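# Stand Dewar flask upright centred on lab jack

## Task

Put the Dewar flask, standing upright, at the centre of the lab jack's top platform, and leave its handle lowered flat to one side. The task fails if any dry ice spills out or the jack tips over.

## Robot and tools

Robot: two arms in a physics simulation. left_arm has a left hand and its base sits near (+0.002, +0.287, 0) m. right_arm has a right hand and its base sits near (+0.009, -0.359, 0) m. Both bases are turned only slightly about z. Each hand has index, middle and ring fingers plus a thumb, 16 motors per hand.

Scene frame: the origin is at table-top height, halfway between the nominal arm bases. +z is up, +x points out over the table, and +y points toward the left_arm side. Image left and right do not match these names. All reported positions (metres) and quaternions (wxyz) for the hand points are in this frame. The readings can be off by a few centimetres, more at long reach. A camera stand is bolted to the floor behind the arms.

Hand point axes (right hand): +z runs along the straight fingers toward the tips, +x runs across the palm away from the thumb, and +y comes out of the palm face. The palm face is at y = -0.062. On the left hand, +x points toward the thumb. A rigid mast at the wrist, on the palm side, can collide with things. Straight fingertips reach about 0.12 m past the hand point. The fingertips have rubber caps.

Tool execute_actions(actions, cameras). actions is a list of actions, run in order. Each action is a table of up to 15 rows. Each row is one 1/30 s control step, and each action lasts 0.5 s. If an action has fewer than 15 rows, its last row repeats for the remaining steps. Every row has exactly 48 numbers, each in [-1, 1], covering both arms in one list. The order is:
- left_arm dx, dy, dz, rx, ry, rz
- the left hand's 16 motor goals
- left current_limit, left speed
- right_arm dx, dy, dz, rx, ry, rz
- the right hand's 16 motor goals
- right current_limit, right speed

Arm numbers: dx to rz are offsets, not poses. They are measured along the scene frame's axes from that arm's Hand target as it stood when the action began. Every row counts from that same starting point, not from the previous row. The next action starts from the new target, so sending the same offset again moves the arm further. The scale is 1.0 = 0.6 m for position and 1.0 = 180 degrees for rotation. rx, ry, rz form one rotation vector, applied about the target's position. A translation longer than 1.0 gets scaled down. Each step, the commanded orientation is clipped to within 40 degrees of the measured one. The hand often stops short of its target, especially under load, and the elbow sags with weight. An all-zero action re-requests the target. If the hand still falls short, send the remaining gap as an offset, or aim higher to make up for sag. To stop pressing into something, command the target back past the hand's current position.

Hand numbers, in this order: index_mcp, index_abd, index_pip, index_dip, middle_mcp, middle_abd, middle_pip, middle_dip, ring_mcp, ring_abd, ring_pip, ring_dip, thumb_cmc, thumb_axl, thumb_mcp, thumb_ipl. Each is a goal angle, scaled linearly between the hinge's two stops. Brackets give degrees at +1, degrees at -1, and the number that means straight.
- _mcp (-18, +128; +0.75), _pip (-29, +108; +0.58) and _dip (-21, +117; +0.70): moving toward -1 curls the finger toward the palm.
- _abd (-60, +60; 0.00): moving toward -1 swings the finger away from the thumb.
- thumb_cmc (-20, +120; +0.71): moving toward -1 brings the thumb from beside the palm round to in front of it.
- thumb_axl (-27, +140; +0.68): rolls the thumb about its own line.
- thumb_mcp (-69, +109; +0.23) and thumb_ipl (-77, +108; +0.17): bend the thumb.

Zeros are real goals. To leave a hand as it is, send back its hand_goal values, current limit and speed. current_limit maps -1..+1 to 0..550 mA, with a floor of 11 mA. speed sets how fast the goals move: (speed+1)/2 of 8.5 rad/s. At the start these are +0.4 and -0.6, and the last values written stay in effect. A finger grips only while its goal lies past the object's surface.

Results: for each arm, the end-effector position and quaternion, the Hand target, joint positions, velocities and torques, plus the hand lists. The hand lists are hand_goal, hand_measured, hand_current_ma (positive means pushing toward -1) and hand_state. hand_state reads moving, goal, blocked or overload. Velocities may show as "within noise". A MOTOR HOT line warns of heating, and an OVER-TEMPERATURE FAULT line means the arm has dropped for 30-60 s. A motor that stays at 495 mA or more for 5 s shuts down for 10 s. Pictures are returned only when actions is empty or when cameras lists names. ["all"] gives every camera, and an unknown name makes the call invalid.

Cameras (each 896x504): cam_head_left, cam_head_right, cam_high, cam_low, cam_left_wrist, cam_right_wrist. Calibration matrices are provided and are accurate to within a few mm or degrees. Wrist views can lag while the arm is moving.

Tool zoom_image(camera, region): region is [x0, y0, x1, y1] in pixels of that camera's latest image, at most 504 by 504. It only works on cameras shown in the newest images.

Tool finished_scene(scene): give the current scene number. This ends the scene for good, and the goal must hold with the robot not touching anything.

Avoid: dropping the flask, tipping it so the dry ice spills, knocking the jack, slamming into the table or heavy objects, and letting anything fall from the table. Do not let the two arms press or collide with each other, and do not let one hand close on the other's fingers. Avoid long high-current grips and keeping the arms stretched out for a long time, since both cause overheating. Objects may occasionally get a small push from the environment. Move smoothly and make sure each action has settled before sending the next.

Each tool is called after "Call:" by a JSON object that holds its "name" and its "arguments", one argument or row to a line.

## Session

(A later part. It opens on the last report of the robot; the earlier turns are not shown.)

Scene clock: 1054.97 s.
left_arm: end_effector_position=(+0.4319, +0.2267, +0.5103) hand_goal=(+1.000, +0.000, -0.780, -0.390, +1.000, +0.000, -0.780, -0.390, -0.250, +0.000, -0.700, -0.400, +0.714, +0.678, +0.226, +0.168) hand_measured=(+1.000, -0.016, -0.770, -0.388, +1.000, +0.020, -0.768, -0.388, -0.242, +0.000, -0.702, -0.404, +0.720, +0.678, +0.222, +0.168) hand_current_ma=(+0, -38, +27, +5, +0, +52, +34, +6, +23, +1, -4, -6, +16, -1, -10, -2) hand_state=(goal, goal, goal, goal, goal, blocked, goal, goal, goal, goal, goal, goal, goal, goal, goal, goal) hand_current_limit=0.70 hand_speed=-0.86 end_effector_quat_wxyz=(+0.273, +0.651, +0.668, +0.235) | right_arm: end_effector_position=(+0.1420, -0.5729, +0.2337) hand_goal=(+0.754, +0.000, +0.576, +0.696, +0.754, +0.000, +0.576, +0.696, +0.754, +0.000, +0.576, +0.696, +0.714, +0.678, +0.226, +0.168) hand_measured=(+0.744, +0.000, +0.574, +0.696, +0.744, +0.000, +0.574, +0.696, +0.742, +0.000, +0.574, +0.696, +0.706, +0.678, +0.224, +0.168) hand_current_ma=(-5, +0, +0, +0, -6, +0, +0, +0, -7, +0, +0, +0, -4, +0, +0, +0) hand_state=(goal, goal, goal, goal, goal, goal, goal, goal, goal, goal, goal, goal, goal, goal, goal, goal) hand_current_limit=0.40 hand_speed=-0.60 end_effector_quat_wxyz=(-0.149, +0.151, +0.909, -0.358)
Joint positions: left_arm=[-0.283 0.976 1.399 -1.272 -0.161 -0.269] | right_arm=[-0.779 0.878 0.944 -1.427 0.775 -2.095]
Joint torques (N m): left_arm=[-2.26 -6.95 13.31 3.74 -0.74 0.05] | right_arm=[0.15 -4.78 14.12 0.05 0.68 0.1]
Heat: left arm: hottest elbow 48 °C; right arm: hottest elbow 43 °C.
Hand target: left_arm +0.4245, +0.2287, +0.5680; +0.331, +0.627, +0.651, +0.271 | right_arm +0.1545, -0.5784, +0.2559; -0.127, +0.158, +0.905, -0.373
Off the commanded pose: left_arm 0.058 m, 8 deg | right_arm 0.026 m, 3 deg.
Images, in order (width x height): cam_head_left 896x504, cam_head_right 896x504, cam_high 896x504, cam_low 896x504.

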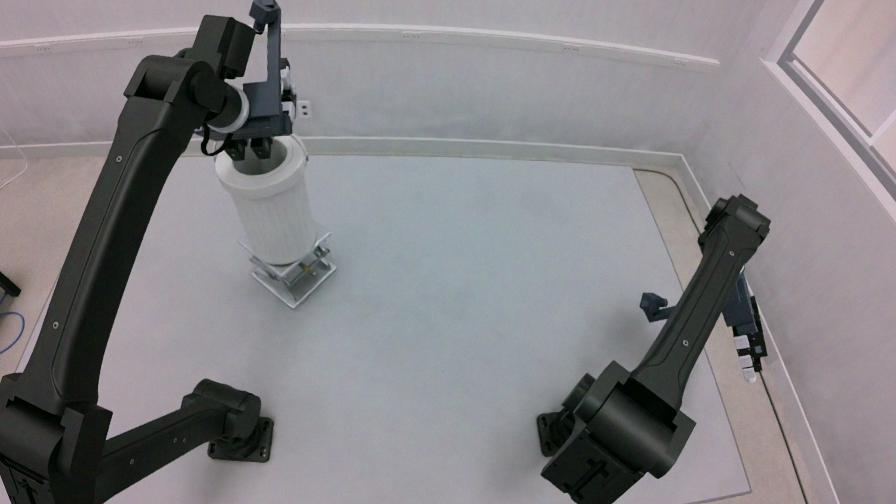

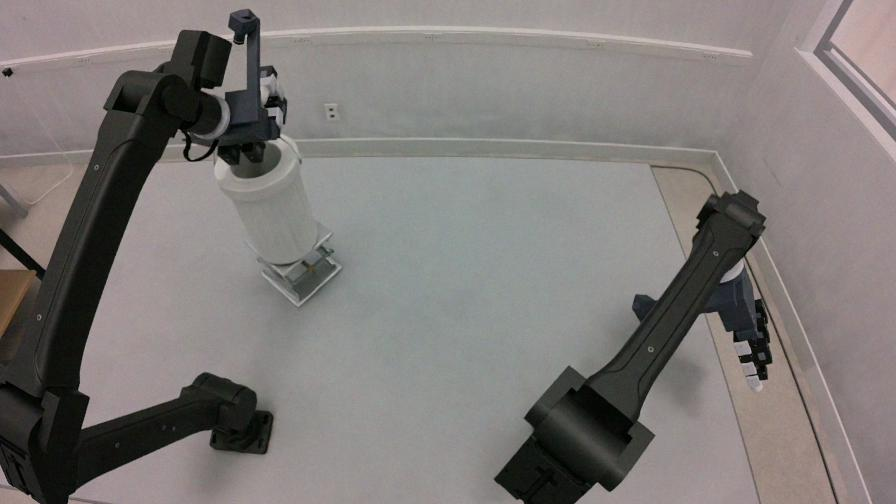

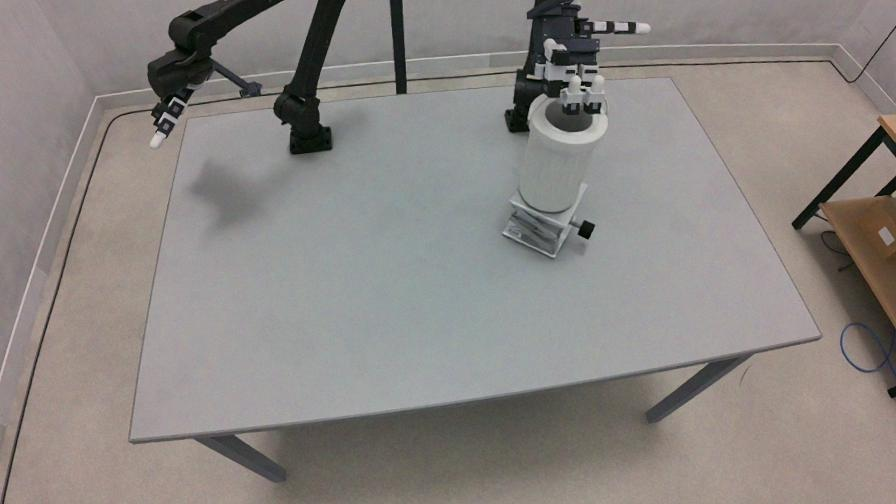

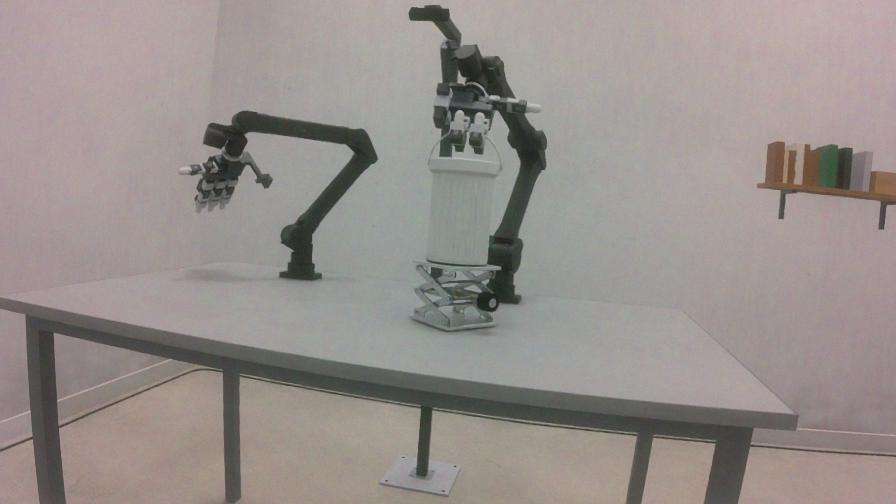

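Call:
{"name": "execute_actions", "arguments": {
  "actions": [
    [[0.028,0.0,0.0,0,0,0,1,0,-0.78,-0.39,1,0,-0.78,-0.39,-0.25,0,-0.70,-0.4,0.714,0.678,0.226,0.168,0.7,-0.86,0,0,0,0,0,0,0.754,0,0.576,0.696,0.754,0,0.576,0.696,0.754,0,0.576,0.696,0.714,0.678,0.226,0.168,0.4,-0.6]]
  ],
  "cameras": ["cam_low","cam_high","cam_head_left"]
}}

Call:
{"name": "zoom_image", "arguments": {
  "camera": "cam_low",
  "region": [400, 230, 520, 310]
}}

Call:
{"name": "zoom_image", "arguments": {
  "camera": "cam_high",
  "region": [490, 150, 610, 250]
}}

Call:
{"name": "zoom_image", "arguments": {
  "camera": "cam_head_left",
  "region": [220, 200, 340, 310]
}}

Scene clock: 1069.50 s.
left_arm: end_effector_position=(+0.4440, +0.2227, +0.5073) hand_goal=(+1.000, +0.000, -0.780, -0.390, +1.000, +0.000, -0.780, -0.390, -0.250, +0.000, -0.700, -0.400, +0.714, +0.678, +0.226, +0.168) hand_measured=(+1.000, -0.008, -0.770, -0.388, +1.000, +0.020, -0.768, -0.388, -0.242, +0.000, -0.702, -0.404, +0.720, +0.678, +0.222, +0.168) hand_current_ma=(+0, -20, +25, +5, +0, +52, +34, +6, +23, +1, -4, -6, +16, -1, -10, -2) hand_state=(goal, goal, goal, goal, goal, blocked, goal, goal, goal, goal, goal, goal, goal, goal, goal, goal) hand_current_limit=0.70 hand_speed=-0.86 end_effector_quat_wxyz=(+0.277, +0.650, +0.667, +0.236) | right_arm: end_effector_position=(+0.1420, -0.5729, +0.2337) hand_goal=(+0.754, +0.000, +0.576, +0.696, +0.754, +0.000, +0.576, +0.696, +0.754, +0.000, +0.576, +0.696, +0.714, +0.678, +0.226, +0.168) hand_measured=(+0.744, +0.000, +0.574, +0.696, +0.744, +0.000, +0.574, +0.696, +0.742, +0.000, +0.574, +0.696, +0.706, +0.678, +0.224, +0.168) hand_current_ma=(-5, +0, +0, +0, -6, +0, +0, +0, -7, +0, +0, +0, -4, +0, +0, +0) hand_state=(goal, goal, goal, goal, goal, goal, goal, goal, goal, goal, goal, goal, goal, goal, goal, goal) hand_current_limit=0.40 hand_speed=-0.60 end_effector_quat_wxyz=(-0.149, +0.151, +0.909, -0.358)
Joint positions: left_arm=[-0.283 0.999 1.399 -1.241 -0.16 -0.269] | right_arm=[-0.779 0.878 0.944 -1.427 0.775 -2.095]
Joint torques (N m): left_arm=[-0.91 -6.48 14.68 3.38 -0.36 0.2] | right_arm=[-0.15 -4.89 14.02 0.03 0.67 0.08]
Heat: left arm: hottest elbow 49 °C; right arm: hottest elbow 43 °C.
Hand target: left_arm +0.4413, +0.2287, +0.5680; +0.331, +0.627, +0.651, +0.271 | right_arm +0.1545, -0.5784, +0.2559; -0.127, +0.158, +0.905, -0.373
Off the commanded pose: left_arm 0.061 m, 8 deg | right_arm 0.026 m, 3 deg.
Images, in order (width x height): cam_head_left 896x504, cam_high 896x504, cam_low 896x504.

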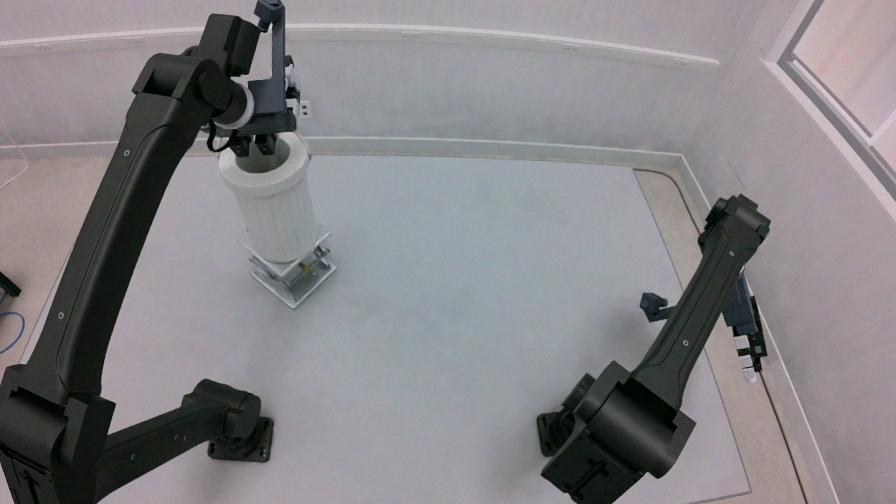

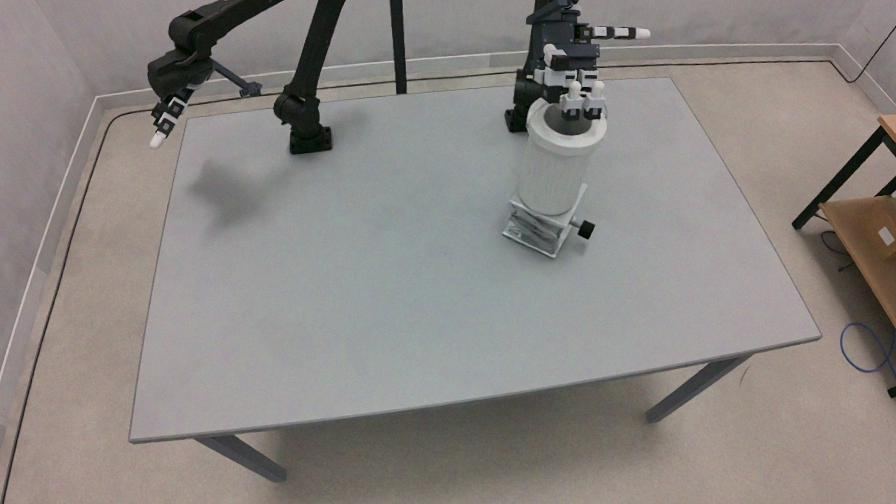

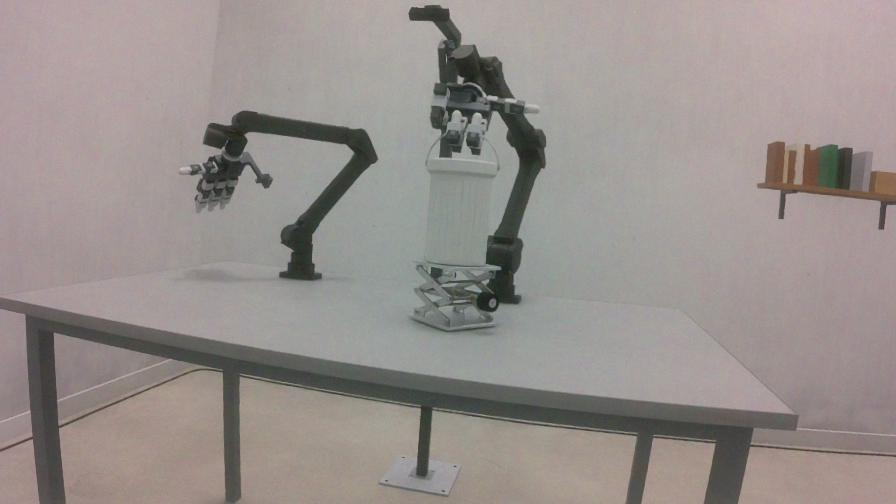

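Scaled by 4.200.

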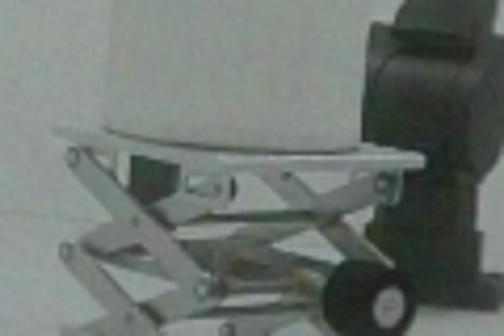

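Scaled by 4.200.

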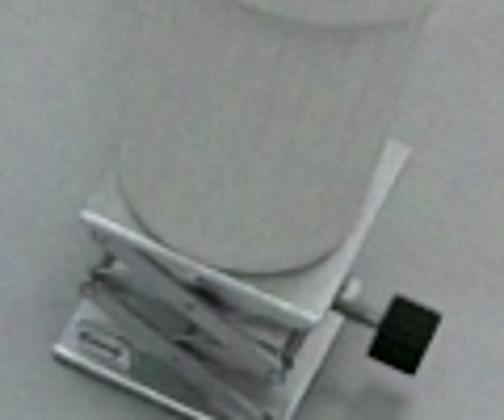

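Scaled by 4.200.

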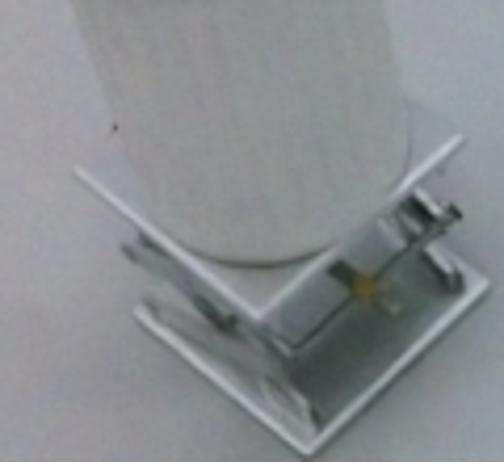

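Call:
{"name": "execute_actions", "arguments": {
  "actions": [
    [[0,0,0,0,0,0,1,0,-0.78,-0.39,1,0,-0.78,-0.39,-0.25,0,-0.70,-0.4,0.714,0.678,0.226,0.168,0.7,-0.86,0,0,0,0,0,0,0.754,0,0.576,0.696,0.754,0,0.576,0.696,0.754,0,0.576,0.696,0.714,0.678,0.226,0.168,0.4,-0.6]]
  ],
  "cameras": ["all"]
}}

Scene clock: 1093.57 s.
left_arm: end_effector_position=(+0.4440, +0.2227, +0.5073) hand_goal=(+1.000, +0.000, -0.780, -0.390, +1.000, +0.000, -0.780, -0.390, -0.250, +0.000, -0.700, -0.400, +0.714, +0.678, +0.226, +0.168) hand_measured=(+1.000, -0.008, -0.770, -0.388, +1.000, +0.020, -0.768, -0.388, -0.242, +0.000, -0.702, -0.404, +0.720, +0.678, +0.222, +0.168) hand_current_ma=(+0, -20, +25, +5, +0, +52, +34, +6, +23, +1, -4, -6, +16, -1, -10, -2) hand_state=(goal, goal, goal, goal, goal, blocked, goal, goal, goal, goal, goal, goal, goal, goal, goal, goal) hand_current_limit=0.70 hand_speed=-0.86 end_effector_quat_wxyz=(+0.277, +0.650, +0.667, +0.236) | right_arm: end_effector_position=(+0.1420, -0.5729, +0.2337) hand_goal=(+0.754, +0.000, +0.576, +0.696, +0.754, +0.000, +0.576, +0.696, +0.754, +0.000, +0.576, +0.696, +0.714, +0.678, +0.226, +0.168) hand_measured=(+0.744, +0.000, +0.574, +0.696, +0.744, +0.000, +0.574, +0.696, +0.742, +0.000, +0.574, +0.696, +0.706, +0.678, +0.224, +0.168) hand_current_ma=(-5, +0, +0, +0, -6, +0, +0, +0, -7, +0, +0, +0, -4, +0, +0, +0) hand_state=(goal, goal, goal, goal, goal, goal, goal, goal, goal, goal, goal, goal, goal, goal, goal, goal) hand_current_limit=0.40 hand_speed=-0.60 end_effector_quat_wxyz=(-0.149, +0.151, +0.909, -0.358)
Joint positions: left_arm=[-0.283 0.999 1.399 -1.241 -0.16 -0.269] | right_arm=[-0.779 0.878 0.944 -1.427 0.775 -2.095]
Joint torques (N m): left_arm=[-0.85 -6.53 14.68 3.38 -0.37 0.19] | right_arm=[-0.21 -4.37 14.08 0.01 0.67 0.1]
Heat: left arm: hottest elbow 50 °C; right arm: hottest elbow 43 °C.
Hand target: left_arm +0.4413, +0.2287, +0.5680; +0.331, +0.627, +0.651, +0.271 | right_arm +0.1545, -0.5784, +0.2559; -0.127, +0.158, +0.905, -0.373
Off the commanded pose: left_arm 0.061 m, 8 deg | right_arm 0.026 m, 3 deg.
camera_calibration:
cam_left_wrist: T_world_to_cam=[[-0.436162, -0.810642, -0.390669, 0.543596], [-0.899748, 0.399963, 0.174596, 0.168833], [0.0147183, 0.427655, -0.903822, 0.480704], [0, 0, 0, 1]] pos_world=[0.381928, 0.16756, 0.617359]
cam_right_wrist: T_world_to_cam=[[0.7906, 0.169853, -0.588303, 0.151261], [0.606325, -0.0829012, 0.790884, -0.364471], [0.0855627, -0.981976, -0.168528, -0.411937], [0, 0, 0, 1]] pos_world=[0.136647, -0.46042, 0.307819]

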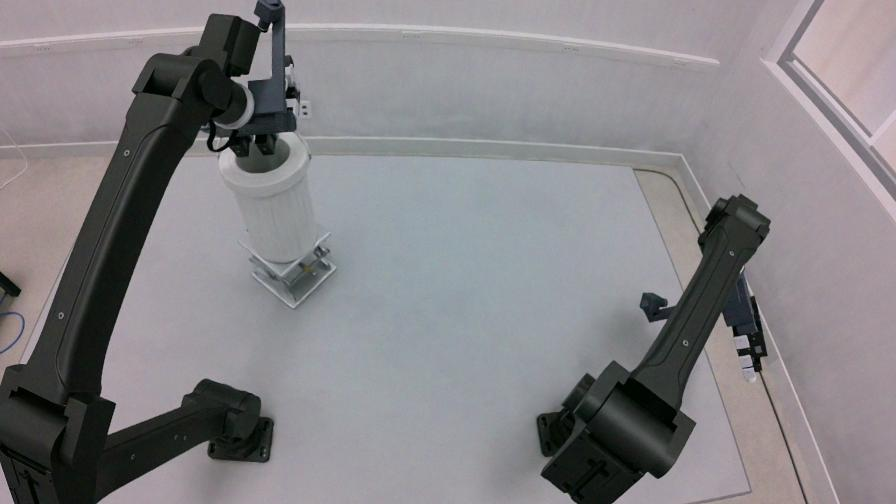

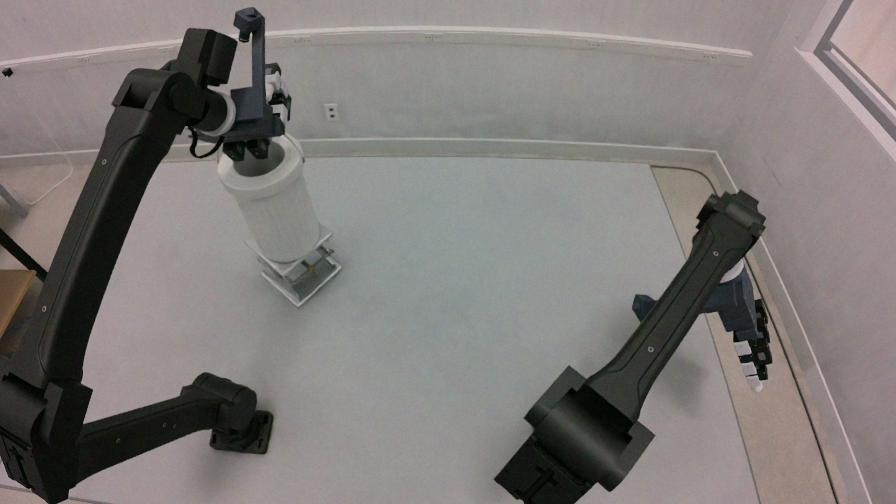

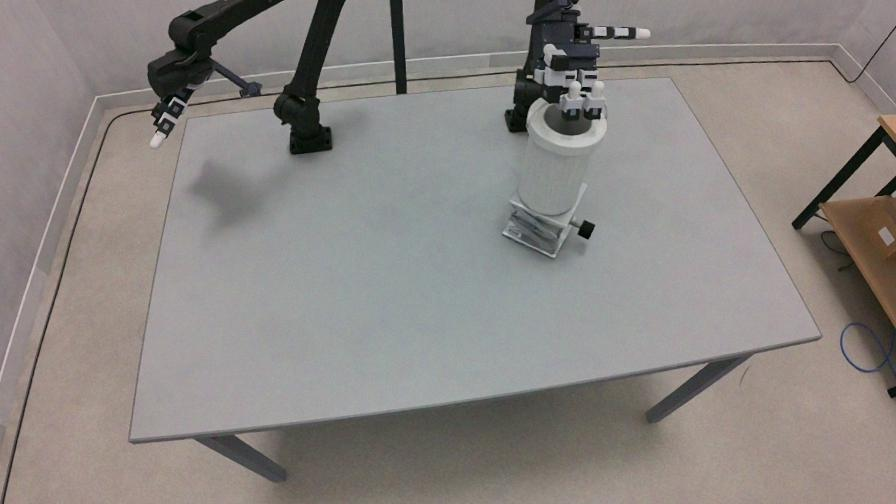

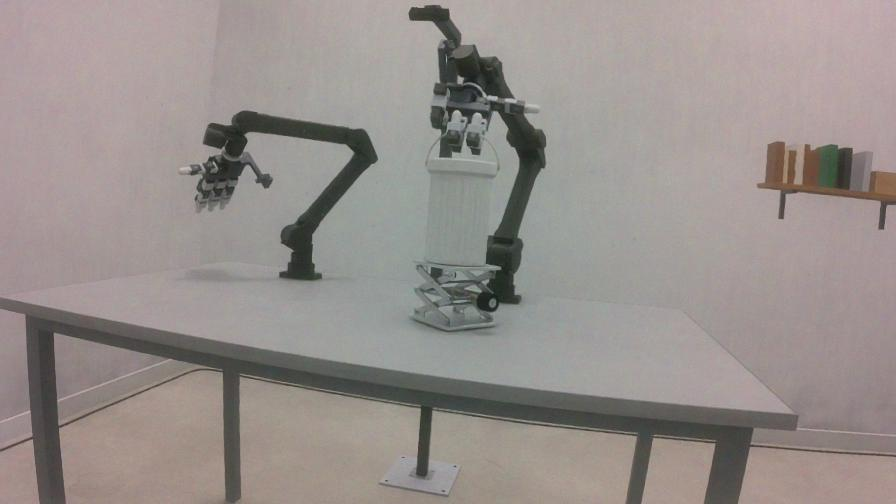

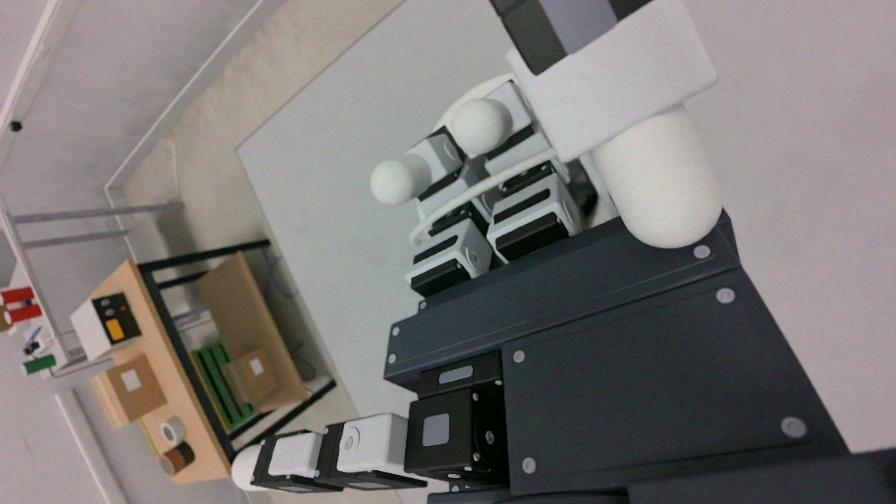

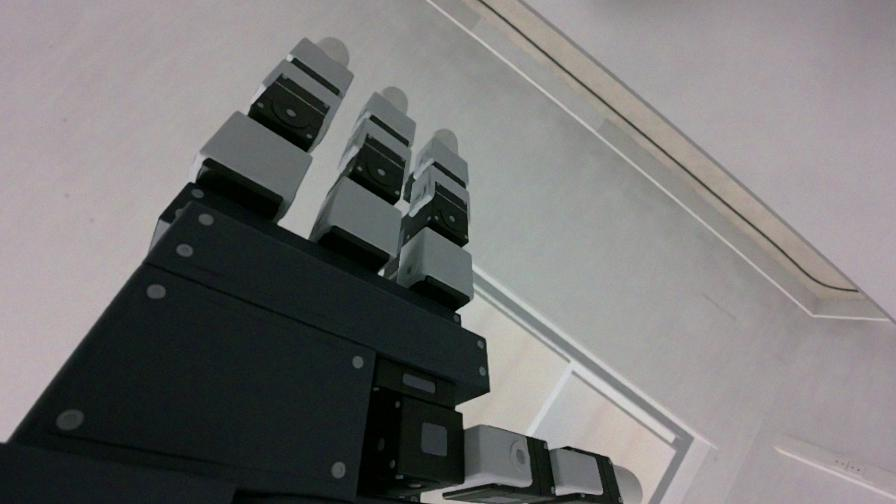

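Call:
{"name": "zoom_image", "arguments": {
  "camera": "cam_low",
  "region": [400, 230, 520, 310]
}}

Call:
{"name": "zoom_image", "arguments": {
  "camera": "cam_high",
  "region": [490, 150, 610, 250]
}}

Call:
{"name": "zoom_image", "arguments": {
  "camera": "cam_head_left",
  "region": [220, 200, 340, 310]
}}

Scaled by 4.200.

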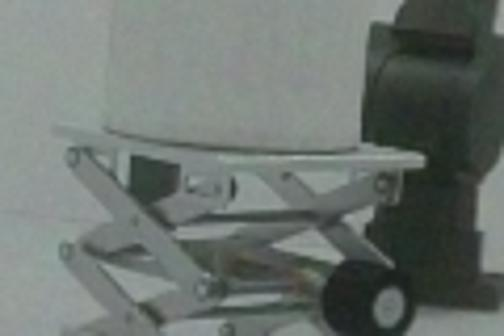

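Scaled by 4.200.

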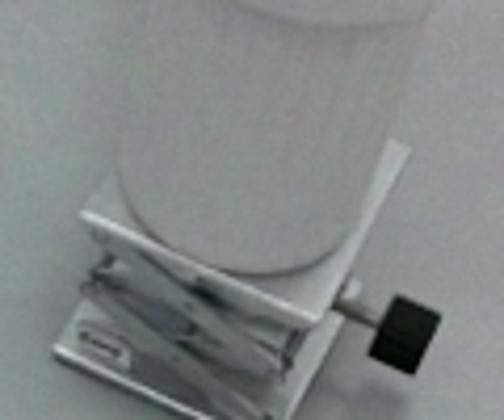

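Scaled by 4.200.

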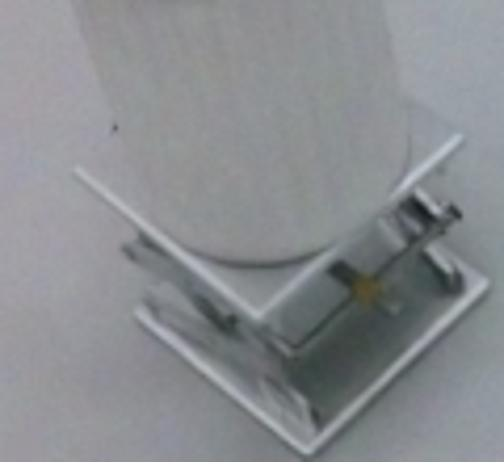

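Call:
{"name": "execute_actions", "arguments": {
  "actions": [
    [[0.005,0,-0.035,0,0,0,1,0,-0.78,-0.39,1,0,-0.78,-0.39,-0.25,0,-0.70,-0.4,0.714,0.678,0.226,0.168,0.7,-0.86,0,0,0,0,0,0,0.754,0,0.576,0.696,0.754,0,0.576,0.696,0.754,0,0.576,0.696,0.714,0.678,0.226,0.168,0.4,-0.6]]
  ],
  "cameras": ["cam_low","cam_high","cam_head_left","cam_left_wrist"]
}}

Call:
{"name": "zoom_image", "arguments": {
  "camera": "cam_low",
  "region": [400, 230, 520, 310]
}}

Call:
{"name": "zoom_image", "arguments": {
  "camera": "cam_head_left",
  "region": [220, 200, 340, 310]
}}

Scene clock: 1108.97 s.
left_arm: end_effector_position=(+0.4496, +0.2214, +0.5078) hand_goal=(+1.000, +0.000, -0.780, -0.390, +1.000, +0.000, -0.780, -0.390, -0.250, +0.000, -0.700, -0.400, +0.714, +0.678, +0.226, +0.168) hand_measured=(+1.000, -0.004, -0.772, -0.388, +1.000, +0.020, -0.768, -0.388, -0.242, +0.000, -0.702, -0.404, +0.720, +0.678, +0.222, +0.168) hand_current_ma=(+0, -8, +19, +5, +0, +52, +34, +6, +23, +1, -4, -6, +16, -1, -10, -2) hand_state=(goal, goal, goal, goal, goal, blocked, goal, goal, goal, goal, goal, goal, goal, goal, goal, goal) hand_current_limit=0.70 hand_speed=-0.86 end_effector_quat_wxyz=(+0.290, +0.645, +0.663, +0.243) | right_arm: end_effector_position=(+0.1420, -0.5729, +0.2337) hand_goal=(+0.754, +0.000, +0.576, +0.696, +0.754, +0.000, +0.576, +0.696, +0.754, +0.000, +0.576, +0.696, +0.714, +0.678, +0.226, +0.168) hand_measured=(+0.744, +0.000, +0.574, +0.696, +0.744, +0.000, +0.574, +0.696, +0.742, +0.000, +0.574, +0.696, +0.706, +0.678, +0.224, +0.168) hand_current_ma=(-5, +0, +0, +0, -6, +0, +0, +0, -7, +0, +0, +0, -4, +0, +0, +0) hand_state=(goal, goal, goal, goal, goal, goal, goal, goal, goal, goal, goal, goal, goal, goal, goal, goal) hand_current_limit=0.40 hand_speed=-0.60 end_effector_quat_wxyz=(-0.149, +0.151, +0.909, -0.358)
Joint positions: left_arm=[-0.282 0.996 1.377 -1.189 -0.16 -0.266] | right_arm=[-0.779 0.878 0.944 -1.427 0.775 -2.095]
Joint torques (N m): left_arm=[-0.56 -7.3 11.51 3.49 -0.24 0.18] | right_arm=[-0.32 -4.42 14.13 0.08 0.67 0.12]
Heat: left arm: hottest elbow 50 °C; right arm: hottest elbow 43 °C.
Hand target: left_arm +0.4443, +0.2287, +0.5470; +0.331, +0.627, +0.651, +0.271 | right_arm +0.1545, -0.5784, +0.2559; -0.127, +0.158, +0.905, -0.373
Off the commanded pose: left_arm 0.040 m, 6 deg | right_arm 0.026 m, 3 deg.
camera_calibration:
cam_left_wrist: T_world_to_cam=[[-0.424014, -0.813442, -0.39815, 0.544129], [-0.904571, 0.401892, 0.142246, 0.19253], [0.0443041, 0.420469, -0.906224, 0.471084], [0, 0, 0, 1]] pos_world=[0.384004, 0.167165, 0.616166]
Images, in order (width x height): cam_head_left 896x504, cam_high 896x504, cam_low 896x504, cam_left_wrist 896x504.

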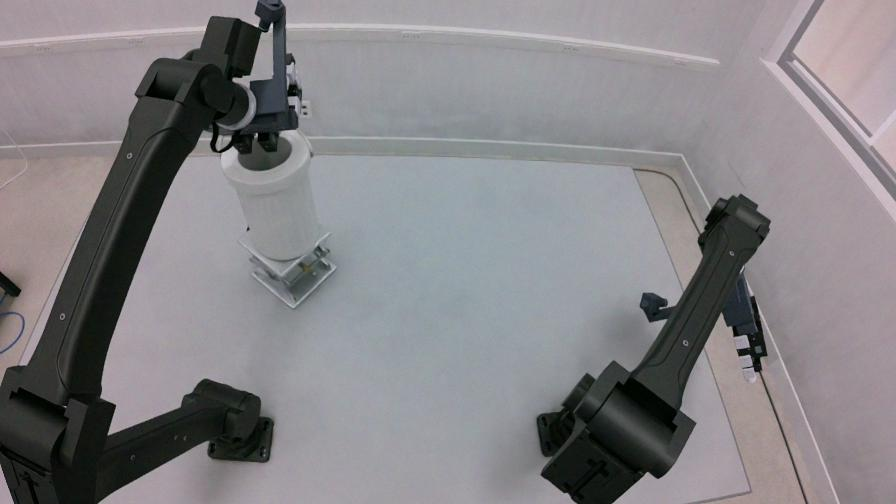

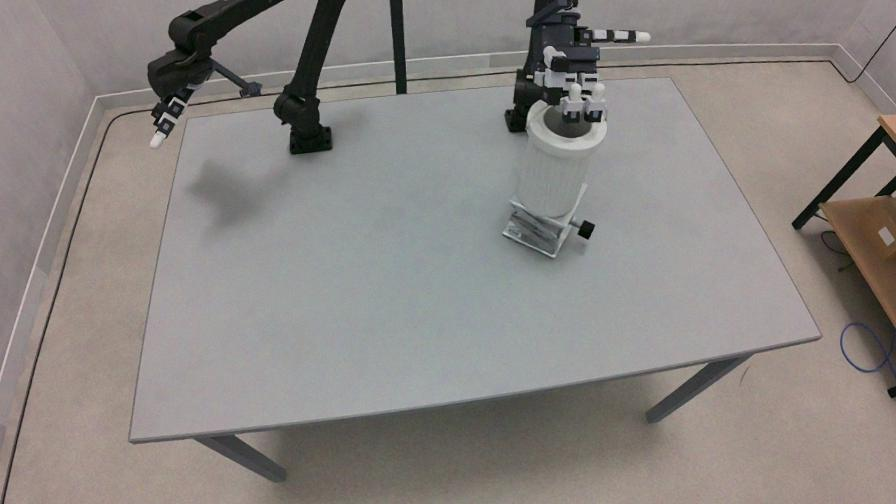

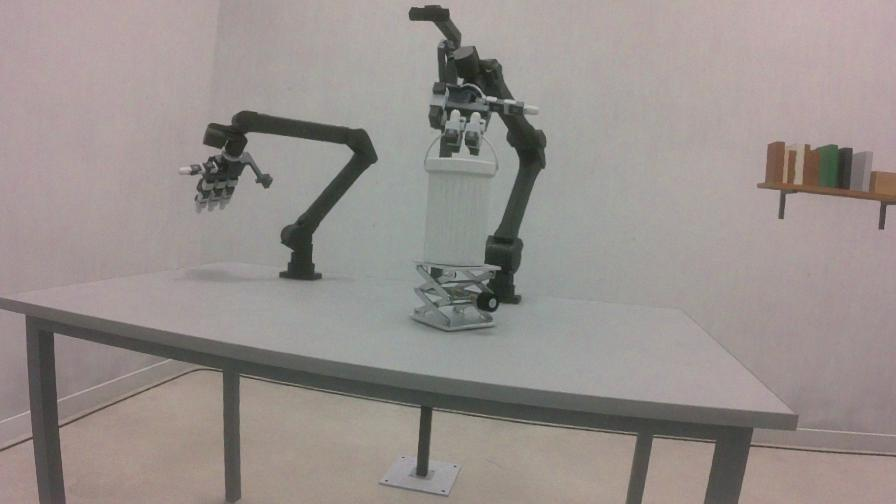

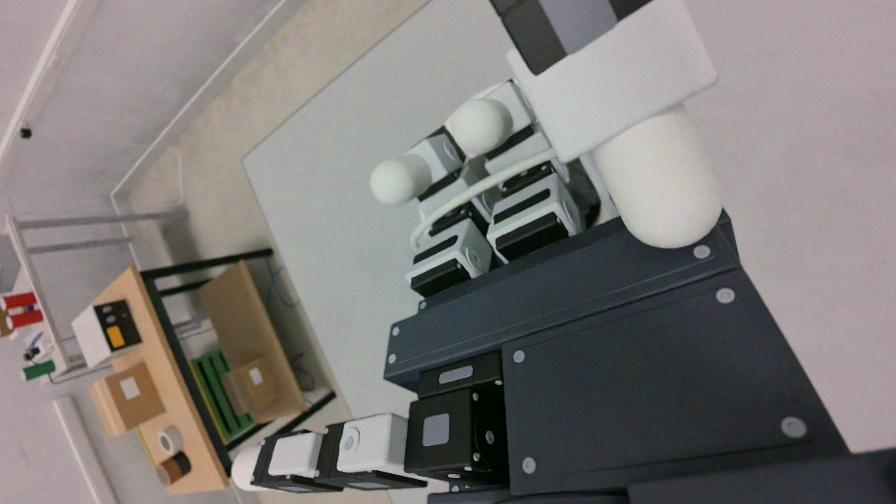

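Scaled by 4.200.

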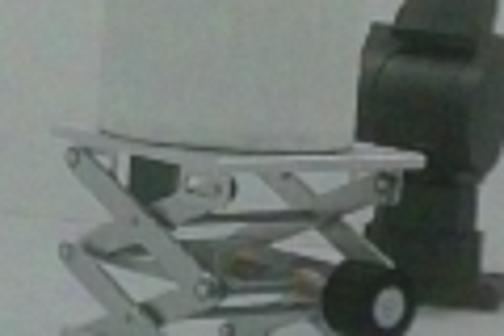

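Scaled by 4.200.

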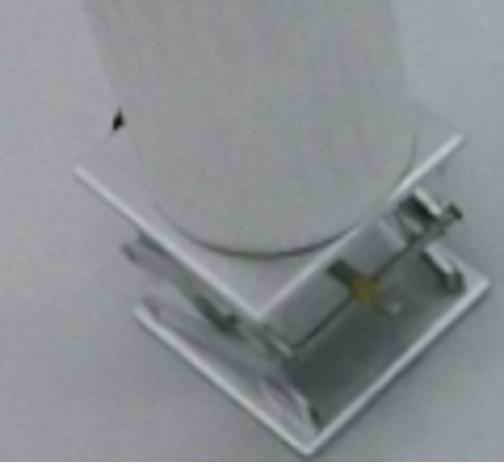

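Call:
{"name": "execute_actions", "arguments": {
  "actions": [
    [[-0.003,0.015,0,0,0,0,1,0,-0.78,-0.39,1,0,-0.78,-0.39,-0.25,0,-0.70,-0.4,0.714,0.678,0.226,0.168,0.7,-0.86,0,0,0,0,0,0,0.754,0,0.576,0.696,0.754,0,0.576,0.696,0.754,0,0.576,0.696,0.714,0.678,0.226,0.168,0.4,-0.6]]
  ],
  "cameras": ["cam_low","cam_high","cam_head_left"]
}}

Call:
{"name": "zoom_image", "arguments": {
  "camera": "cam_low",
  "region": [400, 230, 520, 310]
}}

Call:
{"name": "zoom_image", "arguments": {
  "camera": "cam_head_left",
  "region": [220, 200, 340, 310]
}}

Call:
{"name": "zoom_image", "arguments": {
  "camera": "cam_high",
  "region": [490, 150, 610, 250]
}}

Scene clock: 1118.53 s.
left_arm: end_effector_position=(+0.4497, +0.2264, +0.5087) hand_goal=(+1.000, +0.000, -0.780, -0.390, +1.000, +0.000, -0.780, -0.390, -0.250, +0.000, -0.700, -0.400, +0.714, +0.678, +0.226, +0.168) hand_measured=(+1.000, -0.004, -0.772, -0.388, +1.000, +0.020, -0.768, -0.388, -0.242, +0.000, -0.702, -0.404, +0.720, +0.678, +0.222, +0.168) hand_current_ma=(+0, -6, +18, +5, +0, +52, +34, +6, +23, +1, -4, -6, +16, -1, -10, -2) hand_state=(goal, goal, goal, goal, goal, blocked, goal, goal, goal, goal, goal, goal, goal, goal, goal, goal) hand_current_limit=0.70 hand_speed=-0.86 end_effector_quat_wxyz=(+0.295, +0.646, +0.662, +0.240) | right_arm: end_effector_position=(+0.1420, -0.5729, +0.2337) hand_goal=(+0.754, +0.000, +0.576, +0.696, +0.754, +0.000, +0.576, +0.696, +0.754, +0.000, +0.576, +0.696, +0.714, +0.678, +0.226, +0.168) hand_measured=(+0.744, +0.000, +0.574, +0.696, +0.744, +0.000, +0.574, +0.696, +0.742, +0.000, +0.574, +0.696, +0.706, +0.678, +0.224, +0.168) hand_current_ma=(-5, +0, +0, +0, -6, +0, +0, +0, -7, +0, +0, +0, -4, +0, +0, +0) hand_state=(goal, goal, goal, goal, goal, goal, goal, goal, goal, goal, goal, goal, goal, goal, goal, goal) hand_current_limit=0.40 hand_speed=-0.60 end_effector_quat_wxyz=(-0.149, +0.151, +0.909, -0.358)
Joint positions: left_arm=[-0.259 0.99 1.374 -1.185 -0.134 -0.251] | right_arm=[-0.779 0.878 0.944 -1.427 0.775 -2.095]
Joint torques (N m): left_arm=[0.03 -7.47 11.33 3.28 -0.32 0.25] | right_arm=[0.15 -4.42 14.05 0.12 0.68 0.1]
Heat: left arm: hottest elbow 49 °C; right arm: hottest elbow 43 °C.
Hand target: left_arm +0.4425, +0.2377, +0.5470; +0.331, +0.627, +0.651, +0.271 | right_arm +0.1545, -0.5784, +0.2559; -0.127, +0.158, +0.905, -0.373
Off the commanded pose: left_arm 0.041 m, 6 deg | right_arm 0.026 m, 3 deg.
Images, in order (width x height): cam_head_left 896x504, cam_high 896x504, cam_low 896x504.

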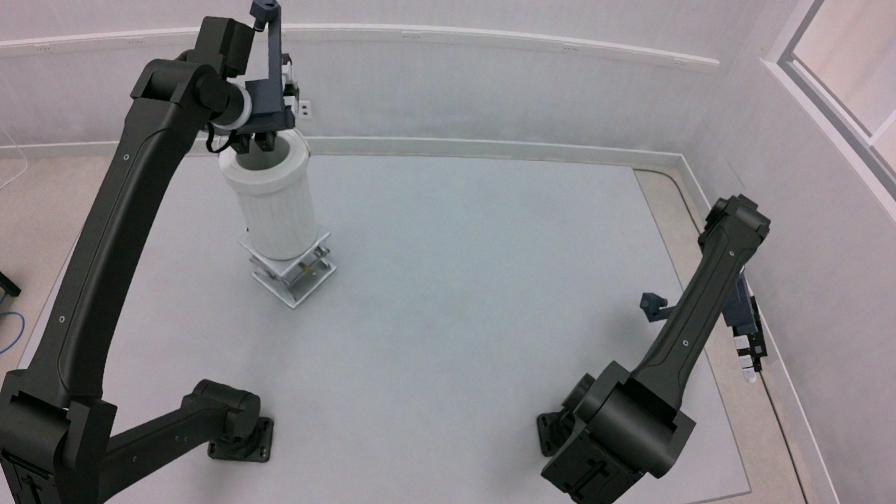

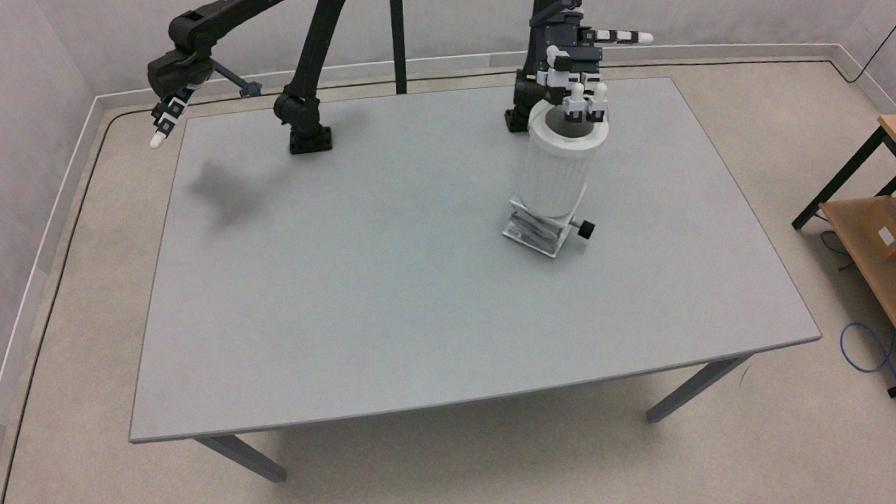

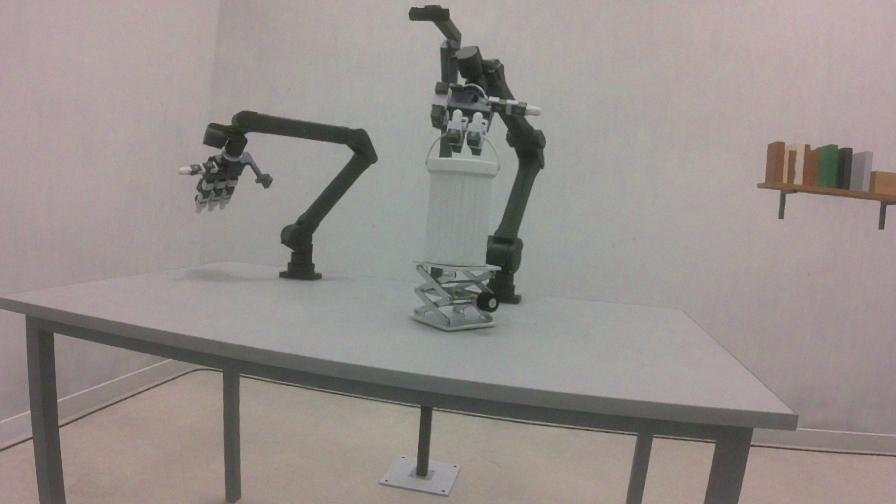

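Scaled by 4.200.

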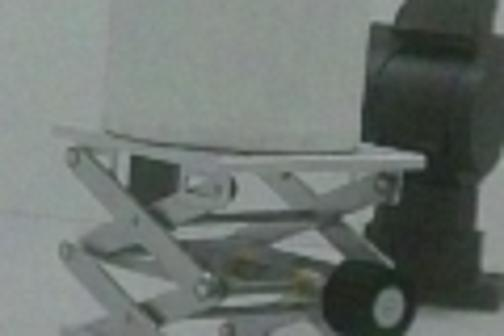

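Scaled by 4.200.

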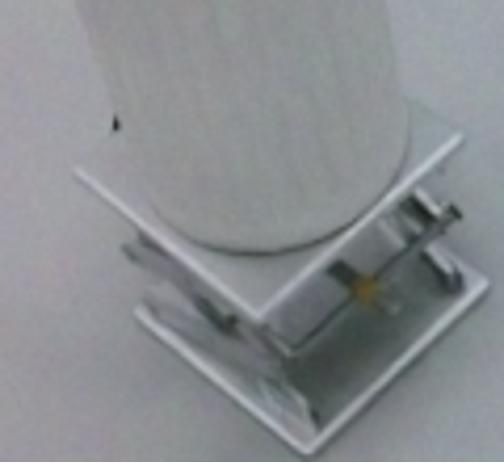

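Scaled by 4.200.

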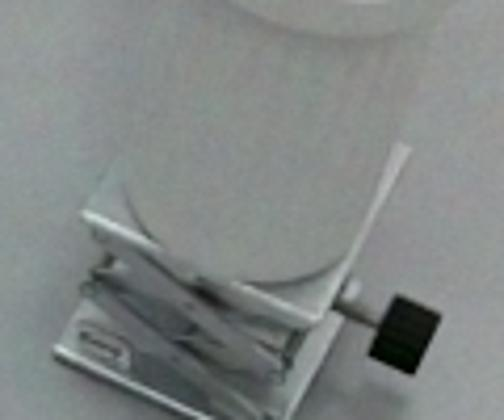

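Call:
{"name": "execute_actions", "arguments": {
  "actions": [
    [[-0.02,0,-0.025,0,0,0,1,0,-0.78,-0.39,1,0,-0.78,-0.39,-0.25,0,-0.70,-0.4,0.714,0.678,0.226,0.168,0.7,-0.86,0,0,0,0,0,0,0.754,0,0.576,0.696,0.754,0,0.576,0.696,0.754,0,0.576,0.696,0.714,0.678,0.226,0.168,0.4,-0.6]]
  ],
  "cameras": ["cam_low","cam_high","cam_head_left"]
}}

Call:
{"name": "zoom_image", "arguments": {
  "camera": "cam_low",
  "region": [400, 230, 520, 310]
}}

Call:
{"name": "zoom_image", "arguments": {
  "camera": "cam_head_left",
  "region": [220, 200, 340, 310]
}}

Call:
{"name": "zoom_image", "arguments": {
  "camera": "cam_high",
  "region": [490, 150, 610, 250]
}}

Scene clock: 1134.50 s.
left_arm: end_effector_position=(+0.4336, +0.2317, +0.5091) hand_goal=(+1.000, +0.000, -0.780, -0.390, +1.000, +0.000, -0.780, -0.390, -0.250, +0.000, -0.700, -0.400, +0.714, +0.678, +0.226, +0.168) hand_measured=(+1.000, -0.010, -0.772, -0.388, +1.000, +0.004, -0.774, -0.388, -0.242, +0.000, -0.702, -0.404, +0.720, +0.678, +0.222, +0.168) hand_current_ma=(+0, -21, +19, +5, +0, +8, +16, +6, +23, +1, -4, -6, +16, -1, -10, -2) hand_state=(goal, goal, goal, goal, goal, goal, goal, goal, goal, goal, goal, goal, goal, goal, goal, goal) hand_current_limit=0.70 hand_speed=-0.86 end_effector_quat_wxyz=(+0.311, +0.639, +0.658, +0.249) | right_arm: end_effector_position=(+0.1420, -0.5729, +0.2337) hand_goal=(+0.754, +0.000, +0.576, +0.696, +0.754, +0.000, +0.576, +0.696, +0.754, +0.000, +0.576, +0.696, +0.714, +0.678, +0.226, +0.168) hand_measured=(+0.744, +0.000, +0.574, +0.696, +0.744, +0.000, +0.574, +0.696, +0.742, +0.000, +0.574, +0.696, +0.706, +0.678, +0.224, +0.168) hand_current_ma=(-5, +0, +0, +0, -6, +0, +0, +0, -7, +0, +0, +0, -4, +0, +0, +0) hand_state=(goal, goal, goal, goal, goal, goal, goal, goal, goal, goal, goal, goal, goal, goal, goal, goal) hand_current_limit=0.40 hand_speed=-0.60 end_effector_quat_wxyz=(-0.149, +0.151, +0.909, -0.358)
Joint positions: left_arm=[-0.257 0.93 1.318 -1.148 -0.134 -0.251] | right_arm=[-0.779 0.878 0.944 -1.427 0.775 -2.095]
Joint torques (N m): left_arm=[-0.97 -4.84 10.77 2.71 -0.57 0.16] | right_arm=[0.09 -4.6 14.16 0.12 0.67 0.11]
Heat: left arm: hottest elbow 49 °C; right arm: hottest elbow 43 °C.
Hand target: left_arm +0.4305, +0.2377, +0.5320; +0.331, +0.627, +0.651, +0.271 | right_arm +0.1545, -0.5784, +0.2559; -0.127, +0.158, +0.905, -0.373
Off the commanded pose: left_arm 0.024 m, 4 deg | right_arm 0.026 m, 3 deg.
Images, in order (width x height): cam_head_left 896x504, cam_high 896x504, cam_low 896x504.

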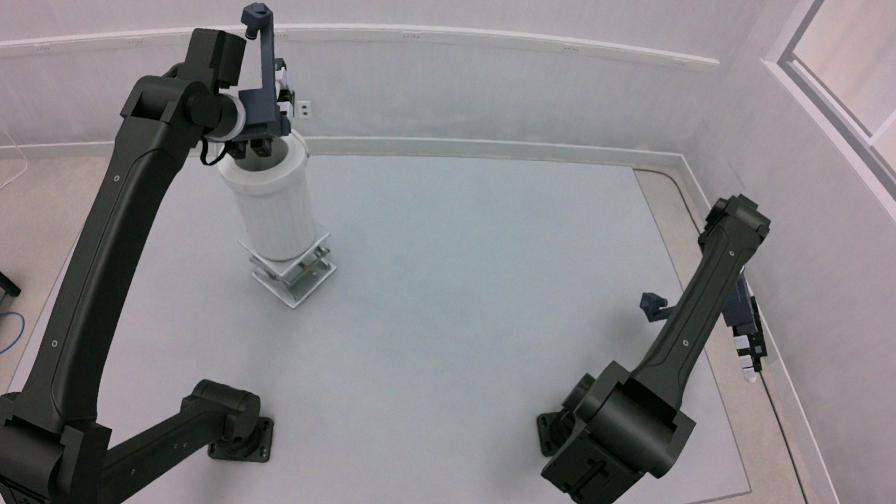

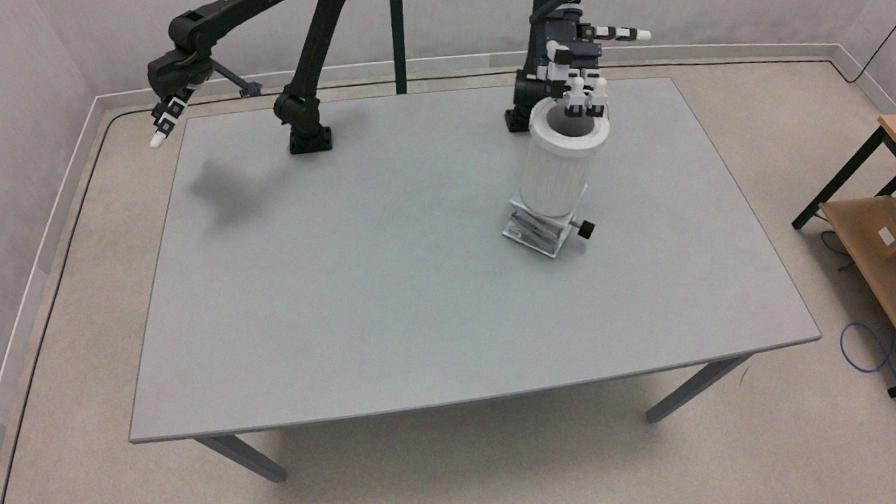

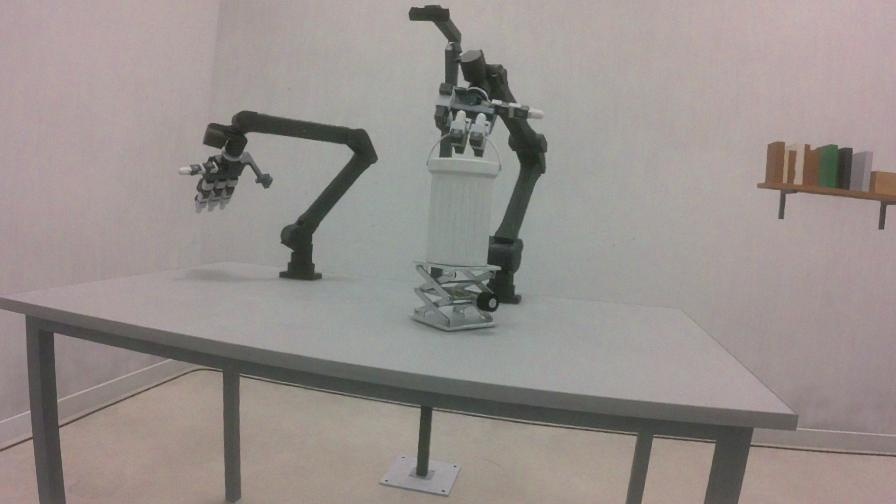

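Scaled by 4.200.

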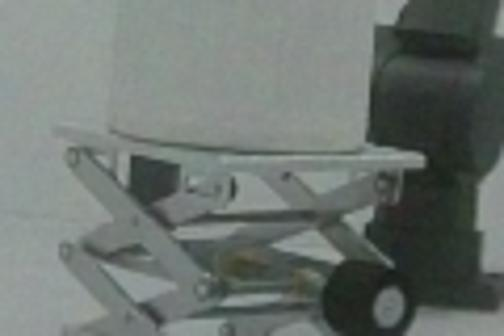

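Scaled by 4.200.

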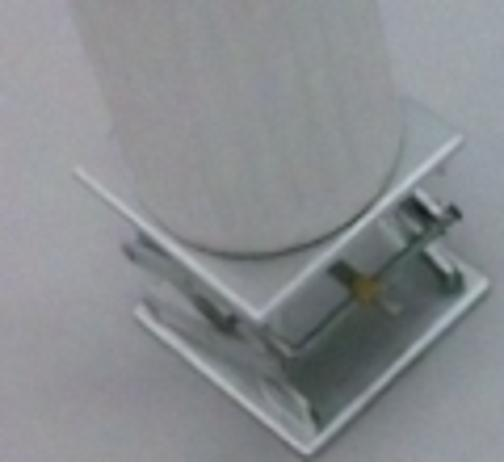

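Scaled by 4.200.

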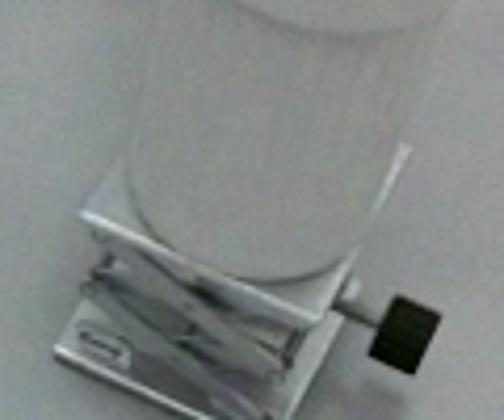

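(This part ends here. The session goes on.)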